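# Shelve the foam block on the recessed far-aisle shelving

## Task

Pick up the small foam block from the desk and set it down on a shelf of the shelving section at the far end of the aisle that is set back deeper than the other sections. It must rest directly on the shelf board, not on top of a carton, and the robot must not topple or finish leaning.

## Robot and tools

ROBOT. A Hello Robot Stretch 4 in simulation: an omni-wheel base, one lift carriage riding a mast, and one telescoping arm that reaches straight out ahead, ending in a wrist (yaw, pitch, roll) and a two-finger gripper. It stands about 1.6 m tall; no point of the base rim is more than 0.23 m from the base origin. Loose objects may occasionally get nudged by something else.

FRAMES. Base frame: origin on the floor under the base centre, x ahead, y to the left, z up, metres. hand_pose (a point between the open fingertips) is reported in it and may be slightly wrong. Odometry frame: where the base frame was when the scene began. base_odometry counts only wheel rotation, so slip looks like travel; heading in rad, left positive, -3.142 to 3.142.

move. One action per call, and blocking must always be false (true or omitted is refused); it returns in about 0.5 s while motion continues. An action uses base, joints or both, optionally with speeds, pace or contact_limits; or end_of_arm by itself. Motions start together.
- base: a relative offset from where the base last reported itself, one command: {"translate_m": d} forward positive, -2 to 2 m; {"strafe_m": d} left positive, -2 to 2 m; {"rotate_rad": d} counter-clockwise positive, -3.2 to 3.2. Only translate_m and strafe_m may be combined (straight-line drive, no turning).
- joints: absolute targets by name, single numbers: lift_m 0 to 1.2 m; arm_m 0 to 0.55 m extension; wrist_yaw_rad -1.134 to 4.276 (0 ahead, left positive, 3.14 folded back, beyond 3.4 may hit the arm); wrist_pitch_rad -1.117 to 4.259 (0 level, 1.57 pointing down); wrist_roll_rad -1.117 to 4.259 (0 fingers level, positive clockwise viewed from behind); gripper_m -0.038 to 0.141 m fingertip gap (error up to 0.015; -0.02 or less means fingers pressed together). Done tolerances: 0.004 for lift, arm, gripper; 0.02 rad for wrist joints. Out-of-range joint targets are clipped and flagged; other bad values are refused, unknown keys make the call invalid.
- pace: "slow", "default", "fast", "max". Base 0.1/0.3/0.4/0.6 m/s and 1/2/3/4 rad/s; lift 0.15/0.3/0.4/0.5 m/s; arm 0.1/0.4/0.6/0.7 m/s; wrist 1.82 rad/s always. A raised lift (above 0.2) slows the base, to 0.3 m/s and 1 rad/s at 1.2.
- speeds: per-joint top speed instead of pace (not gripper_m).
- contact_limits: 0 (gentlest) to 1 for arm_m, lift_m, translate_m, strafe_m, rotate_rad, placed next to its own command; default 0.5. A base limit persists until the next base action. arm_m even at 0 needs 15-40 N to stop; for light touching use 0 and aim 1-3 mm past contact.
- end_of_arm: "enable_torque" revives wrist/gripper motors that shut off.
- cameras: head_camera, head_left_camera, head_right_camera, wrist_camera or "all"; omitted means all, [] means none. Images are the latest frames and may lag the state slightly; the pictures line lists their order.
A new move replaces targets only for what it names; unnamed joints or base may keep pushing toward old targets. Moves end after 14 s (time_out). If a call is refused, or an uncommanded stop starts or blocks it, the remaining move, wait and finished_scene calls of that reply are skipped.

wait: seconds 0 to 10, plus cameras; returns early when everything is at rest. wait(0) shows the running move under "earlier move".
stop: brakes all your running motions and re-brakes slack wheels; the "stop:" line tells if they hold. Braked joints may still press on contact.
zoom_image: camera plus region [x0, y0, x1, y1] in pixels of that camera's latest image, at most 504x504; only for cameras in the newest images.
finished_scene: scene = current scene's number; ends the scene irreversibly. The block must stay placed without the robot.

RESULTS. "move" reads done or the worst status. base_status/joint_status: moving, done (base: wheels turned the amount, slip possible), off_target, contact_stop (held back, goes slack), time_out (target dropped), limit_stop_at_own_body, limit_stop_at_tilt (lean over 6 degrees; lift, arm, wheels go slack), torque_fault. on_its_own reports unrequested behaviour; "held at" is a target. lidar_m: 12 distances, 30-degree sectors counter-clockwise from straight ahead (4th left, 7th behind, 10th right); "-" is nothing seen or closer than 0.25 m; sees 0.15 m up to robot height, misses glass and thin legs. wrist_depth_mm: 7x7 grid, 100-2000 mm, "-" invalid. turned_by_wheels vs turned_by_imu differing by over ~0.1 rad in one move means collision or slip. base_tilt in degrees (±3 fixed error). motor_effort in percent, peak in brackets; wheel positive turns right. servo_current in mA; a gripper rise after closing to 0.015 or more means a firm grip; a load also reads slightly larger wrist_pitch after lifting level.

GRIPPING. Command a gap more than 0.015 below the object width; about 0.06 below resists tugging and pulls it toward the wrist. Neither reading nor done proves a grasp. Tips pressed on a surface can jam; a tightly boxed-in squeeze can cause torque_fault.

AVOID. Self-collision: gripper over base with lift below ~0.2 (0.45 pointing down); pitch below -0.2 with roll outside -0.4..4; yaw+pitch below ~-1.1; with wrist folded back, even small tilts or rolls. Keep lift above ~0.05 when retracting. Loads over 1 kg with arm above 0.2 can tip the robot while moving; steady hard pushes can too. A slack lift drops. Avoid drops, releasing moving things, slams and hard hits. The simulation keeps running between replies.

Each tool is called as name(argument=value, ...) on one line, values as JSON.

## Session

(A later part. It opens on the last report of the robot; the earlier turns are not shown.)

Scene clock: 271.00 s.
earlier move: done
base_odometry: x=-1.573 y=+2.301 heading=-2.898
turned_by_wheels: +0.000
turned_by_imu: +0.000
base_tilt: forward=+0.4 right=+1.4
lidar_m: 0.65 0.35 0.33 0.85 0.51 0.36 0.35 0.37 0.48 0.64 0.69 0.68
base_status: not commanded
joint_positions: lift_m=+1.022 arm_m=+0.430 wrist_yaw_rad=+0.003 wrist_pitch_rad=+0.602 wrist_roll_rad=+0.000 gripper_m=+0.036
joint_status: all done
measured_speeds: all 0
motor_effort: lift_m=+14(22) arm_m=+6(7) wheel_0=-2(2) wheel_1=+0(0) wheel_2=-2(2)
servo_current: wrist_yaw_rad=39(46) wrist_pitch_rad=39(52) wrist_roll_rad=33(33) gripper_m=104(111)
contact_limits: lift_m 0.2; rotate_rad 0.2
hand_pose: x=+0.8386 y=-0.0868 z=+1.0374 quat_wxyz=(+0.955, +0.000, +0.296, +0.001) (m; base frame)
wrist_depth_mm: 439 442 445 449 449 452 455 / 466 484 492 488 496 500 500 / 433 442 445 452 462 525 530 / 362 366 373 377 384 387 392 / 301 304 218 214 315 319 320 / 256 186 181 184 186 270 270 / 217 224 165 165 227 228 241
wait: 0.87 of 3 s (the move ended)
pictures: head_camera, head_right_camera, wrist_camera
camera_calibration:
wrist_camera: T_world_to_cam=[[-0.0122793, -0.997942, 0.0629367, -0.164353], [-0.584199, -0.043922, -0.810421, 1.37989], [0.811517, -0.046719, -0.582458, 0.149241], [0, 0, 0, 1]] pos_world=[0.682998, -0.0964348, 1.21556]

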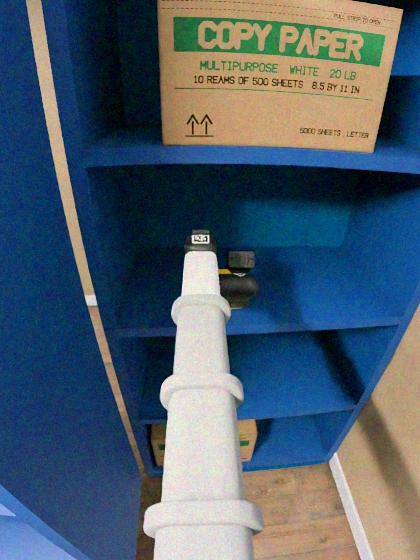

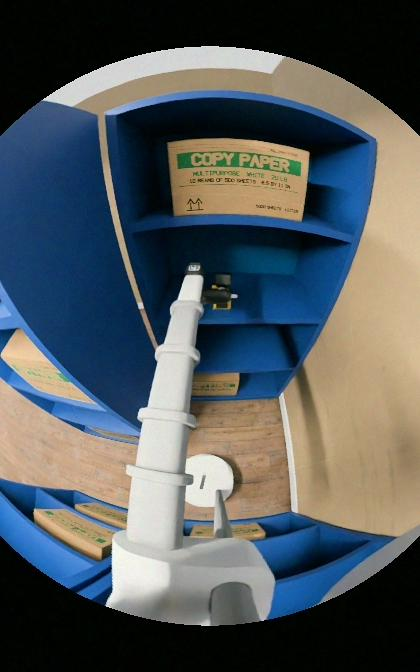

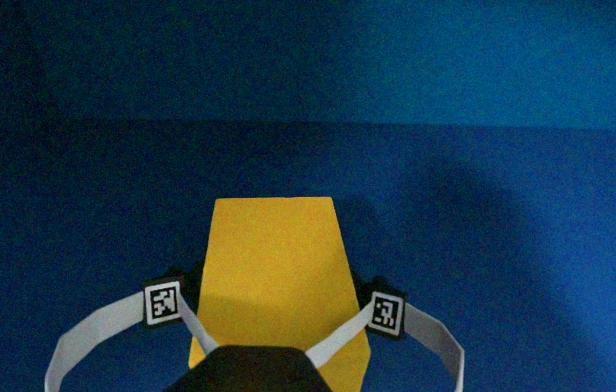

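move(joints={"lift_m": 1.014}, pace="slow", contact_limits={"lift_m": 0.15}, blocking=false, cameras=[])

wait(seconds=1, cameras=[])

move(joints={"lift_m": 1.009}, pace="slow", contact_limits={"lift_m": 0.15}, blocking=false, cameras=[])

wait(seconds=1, cameras=["wrist_camera"])

Scene clock: 278.87 s.
move: moving
base_odometry: x=-1.573 y=+2.301 heading=-2.898
turned_by_wheels: +0.000
turned_by_imu: -0.001
base_tilt: forward=+0.5 right=+1.3
lidar_m: 0.67 0.37 0.34 0.84 0.53 0.38 0.33 0.38 0.47 0.65 0.68 0.70
base_status: not commanded
joint_positions: lift_m=+1.014 arm_m=+0.430 wrist_yaw_rad=+0.003 wrist_pitch_rad=+0.602 wrist_roll_rad=+0.000 gripper_m=+0.036
joint_status: lift_m moving
measured_speeds: all 0
motor_effort: lift_m=+13(14) arm_m=+6(7) wheel_0=-2(2) wheel_1=+0(0) wheel_2=-2(2)
servo_current: wrist_yaw_rad=33(46) wrist_pitch_rad=46(52) wrist_roll_rad=33(33) gripper_m=104(111)
contact_limits: lift_m 0.15; rotate_rad 0.2
hand_pose: x=+0.8386 y=-0.0868 z=+1.0295 quat_wxyz=(+0.955, +0.000, +0.296, +0.001) (m; base frame)
wrist_depth_mm: 439 442 442 449 452 455 455 / 462 484 484 488 496 496 496 / 421 430 436 442 445 455 462 / 351 357 362 364 370 375 382 / 291 296 219 215 306 309 312 / 247 187 181 183 185 262 263 / 214 218 166 164 224 221 233
pictures: none
No camera images: "cameras" was empty.

Scene clock: 279.07 s.
earlier move: done
base_odometry: x=-1.573 y=+2.301 heading=-2.898
turned_by_wheels: +0.000
turned_by_imu: +0.000
base_tilt: forward=+0.3 right=+1.4
lidar_m: 0.67 0.34 0.32 0.87 0.54 0.38 0.34 0.38 0.47 0.64 0.68 0.72
base_status: not commanded
joint_positions: lift_m=+1.014 arm_m=+0.430 wrist_yaw_rad=+0.003 wrist_pitch_rad=+0.602 wrist_roll_rad=+0.000 gripper_m=+0.036
joint_status: all done
measured_speeds: all 0
motor_effort: lift_m=+13(14) arm_m=+6(7) wheel_0=-2(2) wheel_1=+0(0) wheel_2=-2(2)
servo_current: wrist_yaw_rad=39(46) wrist_pitch_rad=39(52) wrist_roll_rad=26(33) gripper_m=98(111)
contact_limits: lift_m 0.15; rotate_rad 0.2
hand_pose: x=+0.8386 y=-0.0868 z=+1.0295 quat_wxyz=(+0.955, +0.000, +0.296, +0.001) (m; base frame)
wrist_depth_mm: 439 442 445 445 452 452 455 / 466 480 488 492 492 496 504 / 424 427 433 442 449 455 462 / 351 355 359 364 370 379 382 / 291 294 219 214 304 309 310 / 248 187 182 184 185 262 262 / 214 219 166 164 224 221 233
wait: 0.20 of 1 s (the move ended)
pictures: none
No camera images: "cameras" was empty.

Scene clock: 279.57 s.
move: moving
base_odometry: x=-1.573 y=+2.301 heading=-2.898
turned_by_wheels: +0.000
turned_by_imu: +0.000
base_tilt: forward=+0.4 right=+1.4
lidar_m: 0.66 0.37 0.33 0.86 0.52 0.36 0.35 0.36 0.48 0.65 0.66 0.70
base_status: not commanded
joint_positions: lift_m=+1.010 arm_m=+0.430 wrist_yaw_rad=+0.003 wrist_pitch_rad=+0.602 wrist_roll_rad=+0.000 gripper_m=+0.036
joint_status: lift_m moving
measured_speeds: all 0
motor_effort: lift_m=+11(13) arm_m=+6(6) wheel_0=-2(2) wheel_1=+0(0) wheel_2=-2(2)
servo_current: wrist_yaw_rad=39(46) wrist_pitch_rad=39(52) wrist_roll_rad=20(33) gripper_m=98(111)
contact_limits: lift_m 0.15; rotate_rad 0.2
hand_pose: x=+0.8387 y=-0.0868 z=+1.0246 quat_wxyz=(+0.955, +0.000, +0.296, +0.001) (m; base frame)
wrist_depth_mm: 439 439 445 449 452 455 455 / 466 484 484 488 492 496 496 / 427 433 462 445 455 462 525 / 355 355 364 368 373 379 387 / 291 296 219 214 306 310 314 / 246 188 181 183 185 263 264 / 213 217 165 164 224 220 233
pictures: none
No camera images: "cameras" was empty.

Scene clock: 279.67 s.
earlier move: done
base_odometry: x=-1.573 y=+2.301 heading=-2.898
turned_by_wheels: +0.000
turned_by_imu: +0.000
base_tilt: forward=+0.4 right=+1.4
lidar_m: 0.67 0.36 0.34 0.84 0.52 0.34 0.33 0.36 0.47 0.66 0.67 0.72
base_status: not commanded
joint_positions: lift_m=+1.010 arm_m=+0.430 wrist_yaw_rad=+0.003 wrist_pitch_rad=+0.602 wrist_roll_rad=+0.000 gripper_m=+0.036
joint_status: all done
measured_speeds: all 0
motor_effort: lift_m=+11(13) arm_m=+6(6) wheel_0=-2(2) wheel_1=+0(0) wheel_2=-2(2)
servo_current: wrist_yaw_rad=39(46) wrist_pitch_rad=39(52) wrist_roll_rad=26(33) gripper_m=98(111)
contact_limits: lift_m 0.15; rotate_rad 0.2
hand_pose: x=+0.8387 y=-0.0868 z=+1.0246 quat_wxyz=(+0.955, +0.000, +0.296, +0.001) (m; base frame)
wrist_depth_mm: 436 442 442 449 452 452 455 / 466 480 484 492 496 496 496 / 427 436 462 445 455 462 525 / 353 357 364 370 373 382 387 / 291 296 220 215 307 310 314 / 246 187 181 183 185 262 263 / 213 216 165 164 224 220 233
wait: 0.10 of 1 s (the move ended)
pictures: wrist_camera
camera_calibration:
wrist_camera: T_world_to_cam=[[-0.0122793, -0.997942, 0.0629367, -0.163547], [-0.584199, -0.043922, -0.810421, 1.36951], [0.811517, -0.046719, -0.582458, 0.141786], [0, 0, 0, 1]] pos_world=[0.682998, -0.0964348, 1.20276]

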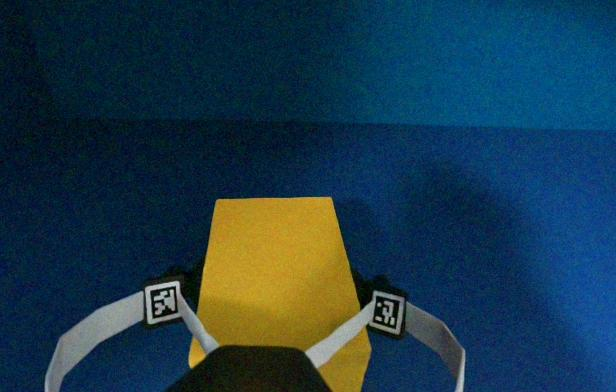

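move(joints={"gripper_m": 0.13}, blocking=false, cameras=[])

wait(seconds=3, cameras=["wrist_camera"])

Scene clock: 284.97 s.
move: moving
base_odometry: x=-1.573 y=+2.301 heading=-2.898
turned_by_wheels: +0.000
turned_by_imu: -0.001
base_tilt: forward=+0.1 right=+1.4
lidar_m: 0.66 0.35 0.33 0.85 0.53 0.38 0.34 0.37 0.48 0.65 0.69 0.72
base_status: not commanded
joint_positions: lift_m=+1.010 arm_m=+0.430 wrist_yaw_rad=+0.003 wrist_pitch_rad=+0.602 wrist_roll_rad=+0.000 gripper_m=+0.056
joint_status: gripper_m moving
measured_speeds: all 0
motor_effort: lift_m=+11(12) arm_m=+6(6) wheel_0=-2(2) wheel_1=+0(0) wheel_2=-2(2)
servo_current: wrist_yaw_rad=46(46) wrist_pitch_rad=46(52) wrist_roll_rad=26(39) gripper_m=104(104)
contact_limits: lift_m 0.15; rotate_rad 0.2
hand_pose: x=+0.8387 y=-0.0868 z=+1.0246 quat_wxyz=(+0.955, +0.000, +0.296, +0.001) (m; base frame)
wrist_depth_mm: 433 442 445 449 452 455 469 / 469 477 484 488 496 496 500 / 433 439 445 452 462 525 530 / 357 364 366 375 382 387 392 / 293 298 224 217 309 312 317 / 248 188 183 185 187 265 265 / 215 217 167 168 220 228 234
pictures: none
No camera images: "cameras" was empty.

Scene clock: 286.33 s.
earlier move: done
base_odometry: x=-1.573 y=+2.301 heading=-2.898
turned_by_wheels: +0.000
turned_by_imu: +0.000
base_tilt: forward=+0.4 right=+1.3
lidar_m: 0.66 0.36 0.34 0.86 0.54 0.39 0.35 0.37 0.49 0.64 0.68 0.70
base_status: not commanded
joint_positions: lift_m=+1.010 arm_m=+0.430 wrist_yaw_rad=+0.002 wrist_pitch_rad=+0.601 wrist_roll_rad=+0.000 gripper_m=+0.130
joint_status: all done
measured_speeds: all 0
motor_effort: lift_m=+11(12) arm_m=+6(6) wheel_0=-2(2) wheel_1=+0(0) wheel_2=-2(2)
servo_current: wrist_yaw_rad=39(46) wrist_pitch_rad=39(52) wrist_roll_rad=33(39) gripper_m=46(130)
contact_limits: lift_m 0.15; rotate_rad 0.2
hand_pose: x=+0.8388 y=-0.0869 z=+1.0248 quat_wxyz=(+0.955, +0.000, +0.296, +0.001) (m; base frame)
wrist_depth_mm: 436 439 449 449 452 459 466 / 462 480 484 488 492 500 504 / 433 439 445 449 459 525 530 / 355 359 364 357 379 387 389 / 291 296 221 216 310 312 317 / 247 196 182 189 195 263 265 / 215 216 167 171 219 228 235
wait: 1.37 of 3 s (the move ended)
pictures: wrist_camera
camera_calibration:
wrist_camera: T_world_to_cam=[[-0.0127797, -0.997932, 0.0629964, -0.163277], [-0.58345, -0.0437224, -0.810971, 1.36962], [0.812048, -0.0471192, -0.581685, 0.140535], [0, 0, 0, 1]] pos_world=[0.682898, -0.096434, 1.20276]

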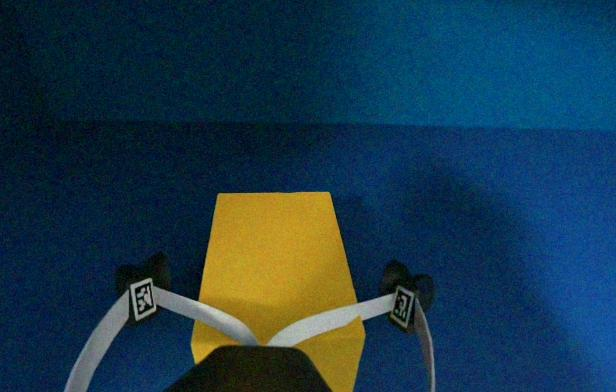

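move(joints={"lift_m": 1.08}, pace="slow", blocking=false, cameras=[])

wait(seconds=2, cameras=[])

move(joints={"arm_m": 0.2}, blocking=false, cameras=[])

wait(seconds=3, cameras=["wrist_camera"])

Scene clock: 293.83 s.
move: moving
base_odometry: x=-1.573 y=+2.301 heading=-2.898
turned_by_wheels: +0.000
turned_by_imu: -0.001
base_tilt: forward=+0.4 right=+1.4
lidar_m: 0.66 0.36 0.32 0.85 0.54 0.38 0.34 0.36 0.48 0.65 0.68 0.72
base_status: not commanded
joint_positions: lift_m=+1.035 arm_m=+0.430 wrist_yaw_rad=+0.002 wrist_pitch_rad=+0.601 wrist_roll_rad=+0.000 gripper_m=+0.130
joint_status: lift_m moving
measured_speeds: translate_m=+0.000 strafe_m=+0.000 rotate_rad=+0.000 lift_m=+0.099 arm_m=+0.000 wrist_yaw_rad=+0.000 wrist_pitch_rad=+0.000 wrist_roll_rad=+0.000
motor_effort: lift_m=+25(26) arm_m=+6(6) wheel_0=-2(2) wheel_1=+0(0) wheel_2=-2(2)
servo_current: wrist_yaw_rad=39(46) wrist_pitch_rad=52(59) wrist_roll_rad=26(33) gripper_m=46(59)
contact_limits: rotate_rad 0.2
hand_pose: x=+0.8387 y=-0.0869 z=+1.0498 quat_wxyz=(+0.955, +0.000, +0.296, +0.001) (m; base frame)
wrist_depth_mm: 436 442 445 445 455 459 466 / 462 480 492 492 496 500 504 / 449 452 462 452 521 530 544 / 375 379 387 392 394 402 407 / 309 314 251 236 325 329 332 / 264 205 205 202 202 281 281 / 230 228 182 182 241 242 250
pictures: none
No camera images: "cameras" was empty.

Scene clock: 294.80 s.
earlier move: done
base_odometry: x=-1.573 y=+2.301 heading=-2.898
turned_by_wheels: +0.000
turned_by_imu: +0.000
base_tilt: forward=+0.3 right=+1.5
lidar_m: 0.62 0.37 0.35 0.86 0.53 0.37 0.33 0.38 0.48 0.65 0.67 0.70
base_status: not commanded
joint_positions: lift_m=+1.080 arm_m=+0.430 wrist_yaw_rad=+0.002 wrist_pitch_rad=+0.601 wrist_roll_rad=+0.000 gripper_m=+0.130
joint_status: all done
measured_speeds: all 0
motor_effort: lift_m=+24(26) arm_m=+6(6) wheel_0=-2(2) wheel_1=+0(0) wheel_2=-2(2)
servo_current: wrist_yaw_rad=26(46) wrist_pitch_rad=33(59) wrist_roll_rad=26(33) gripper_m=39(59)
contact_limits: rotate_rad 0.2
hand_pose: x=+0.8387 y=-0.0869 z=+1.0946 quat_wxyz=(+0.955, +0.000, +0.296, +0.001) (m; base frame)
wrist_depth_mm: 436 439 445 449 455 455 466 / 466 480 488 488 500 500 504 / 480 530 525 544 544 549 554 / 439 442 449 455 449 - - / 379 382 389 397 399 402 404 / 322 205 267 268 202 342 343 / 281 285 286 - 294 296 304
wait: 0.97 of 2 s (the move ended)
pictures: none
No camera images: "cameras" was empty.

Scene clock: 295.30 s.
move: moving
base_odometry: x=-1.573 y=+2.301 heading=-2.898
turned_by_wheels: +0.000
turned_by_imu: +0.000
base_tilt: forward=+0.3 right=+1.3
lidar_m: 0.67 0.36 0.34 0.85 0.50 0.37 0.34 0.38 0.47 0.64 0.68 0.70
base_status: not commanded
joint_positions: lift_m=+1.080 arm_m=+0.378 wrist_yaw_rad=+0.002 wrist_pitch_rad=+0.601 wrist_roll_rad=+0.000 gripper_m=+0.130
joint_status: arm_m moving
measured_speeds: translate_m=+0.000 strafe_m=+0.000 rotate_rad=+0.000 lift_m=+0.000 arm_m=-0.198 wrist_yaw_rad=+0.000 wrist_pitch_rad=+0.000 wrist_roll_rad=+0.000
motor_effort: lift_m=+24(24) arm_m=-6(10) wheel_0=-2(2) wheel_1=+0(0) wheel_2=-2(2)
servo_current: wrist_yaw_rad=39(46) wrist_pitch_rad=39(52) wrist_roll_rad=26(33) gripper_m=46(46)
contact_limits: rotate_rad 0.2
hand_pose: x=+0.7867 y=-0.0869 z=+1.0946 quat_wxyz=(+0.955, +0.000, +0.296, +0.001) (m; base frame)
wrist_depth_mm: 473 480 488 484 488 496 504 / 488 530 530 535 535 544 544 / 466 569 569 574 585 580 585 / 436 445 445 455 449 - - / 379 382 375 309 402 404 407 / 324 205 268 263 202 342 343 / 281 285 287 - 294 296 304
pictures: none
No camera images: "cameras" was empty.

Scene clock: 296.60 s.
earlier move: done
base_odometry: x=-1.573 y=+2.301 heading=-2.898
turned_by_wheels: +0.000
turned_by_imu: +0.000
base_tilt: forward=+0.2 right=+1.4
lidar_m: 0.67 0.37 0.35 0.86 0.51 0.37 0.33 0.36 0.43 0.65 0.68 0.73
base_status: not commanded
joint_positions: lift_m=+1.080 arm_m=+0.200 wrist_yaw_rad=+0.002 wrist_pitch_rad=+0.601 wrist_roll_rad=+0.000 gripper_m=+0.130
joint_status: all done
measured_speeds: all 0
motor_effort: lift_m=+24(24) arm_m=-6(10) wheel_0=-2(2) wheel_1=+0(0) wheel_2=-2(2)
servo_current: wrist_yaw_rad=39(46) wrist_pitch_rad=46(52) wrist_roll_rad=26(33) gripper_m=52(59)
contact_limits: rotate_rad 0.2
hand_pose: x=+0.6091 y=-0.0869 z=+1.0946 quat_wxyz=(+0.955, +0.000, +0.296, +0.001) (m; base frame)
wrist_depth_mm: 462 647 668 668 676 683 683 / 466 707 715 723 732 741 741 / 469 - - 445 - - - / 439 442 436 415 449 - - / 379 384 387 397 399 404 410 / 442 191 182 387 199 854 - / 473 741 759 - 759 768 -
wait: 1.30 of 3 s (the move ended)
pictures: wrist_camera
camera_calibration:
wrist_camera: T_world_to_cam=[[-0.0127401, -0.997932, 0.0630056, -0.170649], [-0.583922, -0.0437255, -0.810632, 1.29227], [0.81171, -0.0471179, -0.582157, 0.368373], [0, 0, 0, 1]] pos_world=[0.453398, -0.096434, 1.27276]

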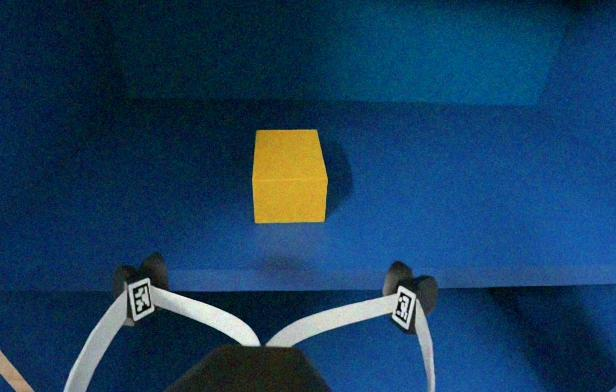

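Block rests on the shelf, clear of the edge.

finished_scene(scene=1)

The scene is finished: the task was done.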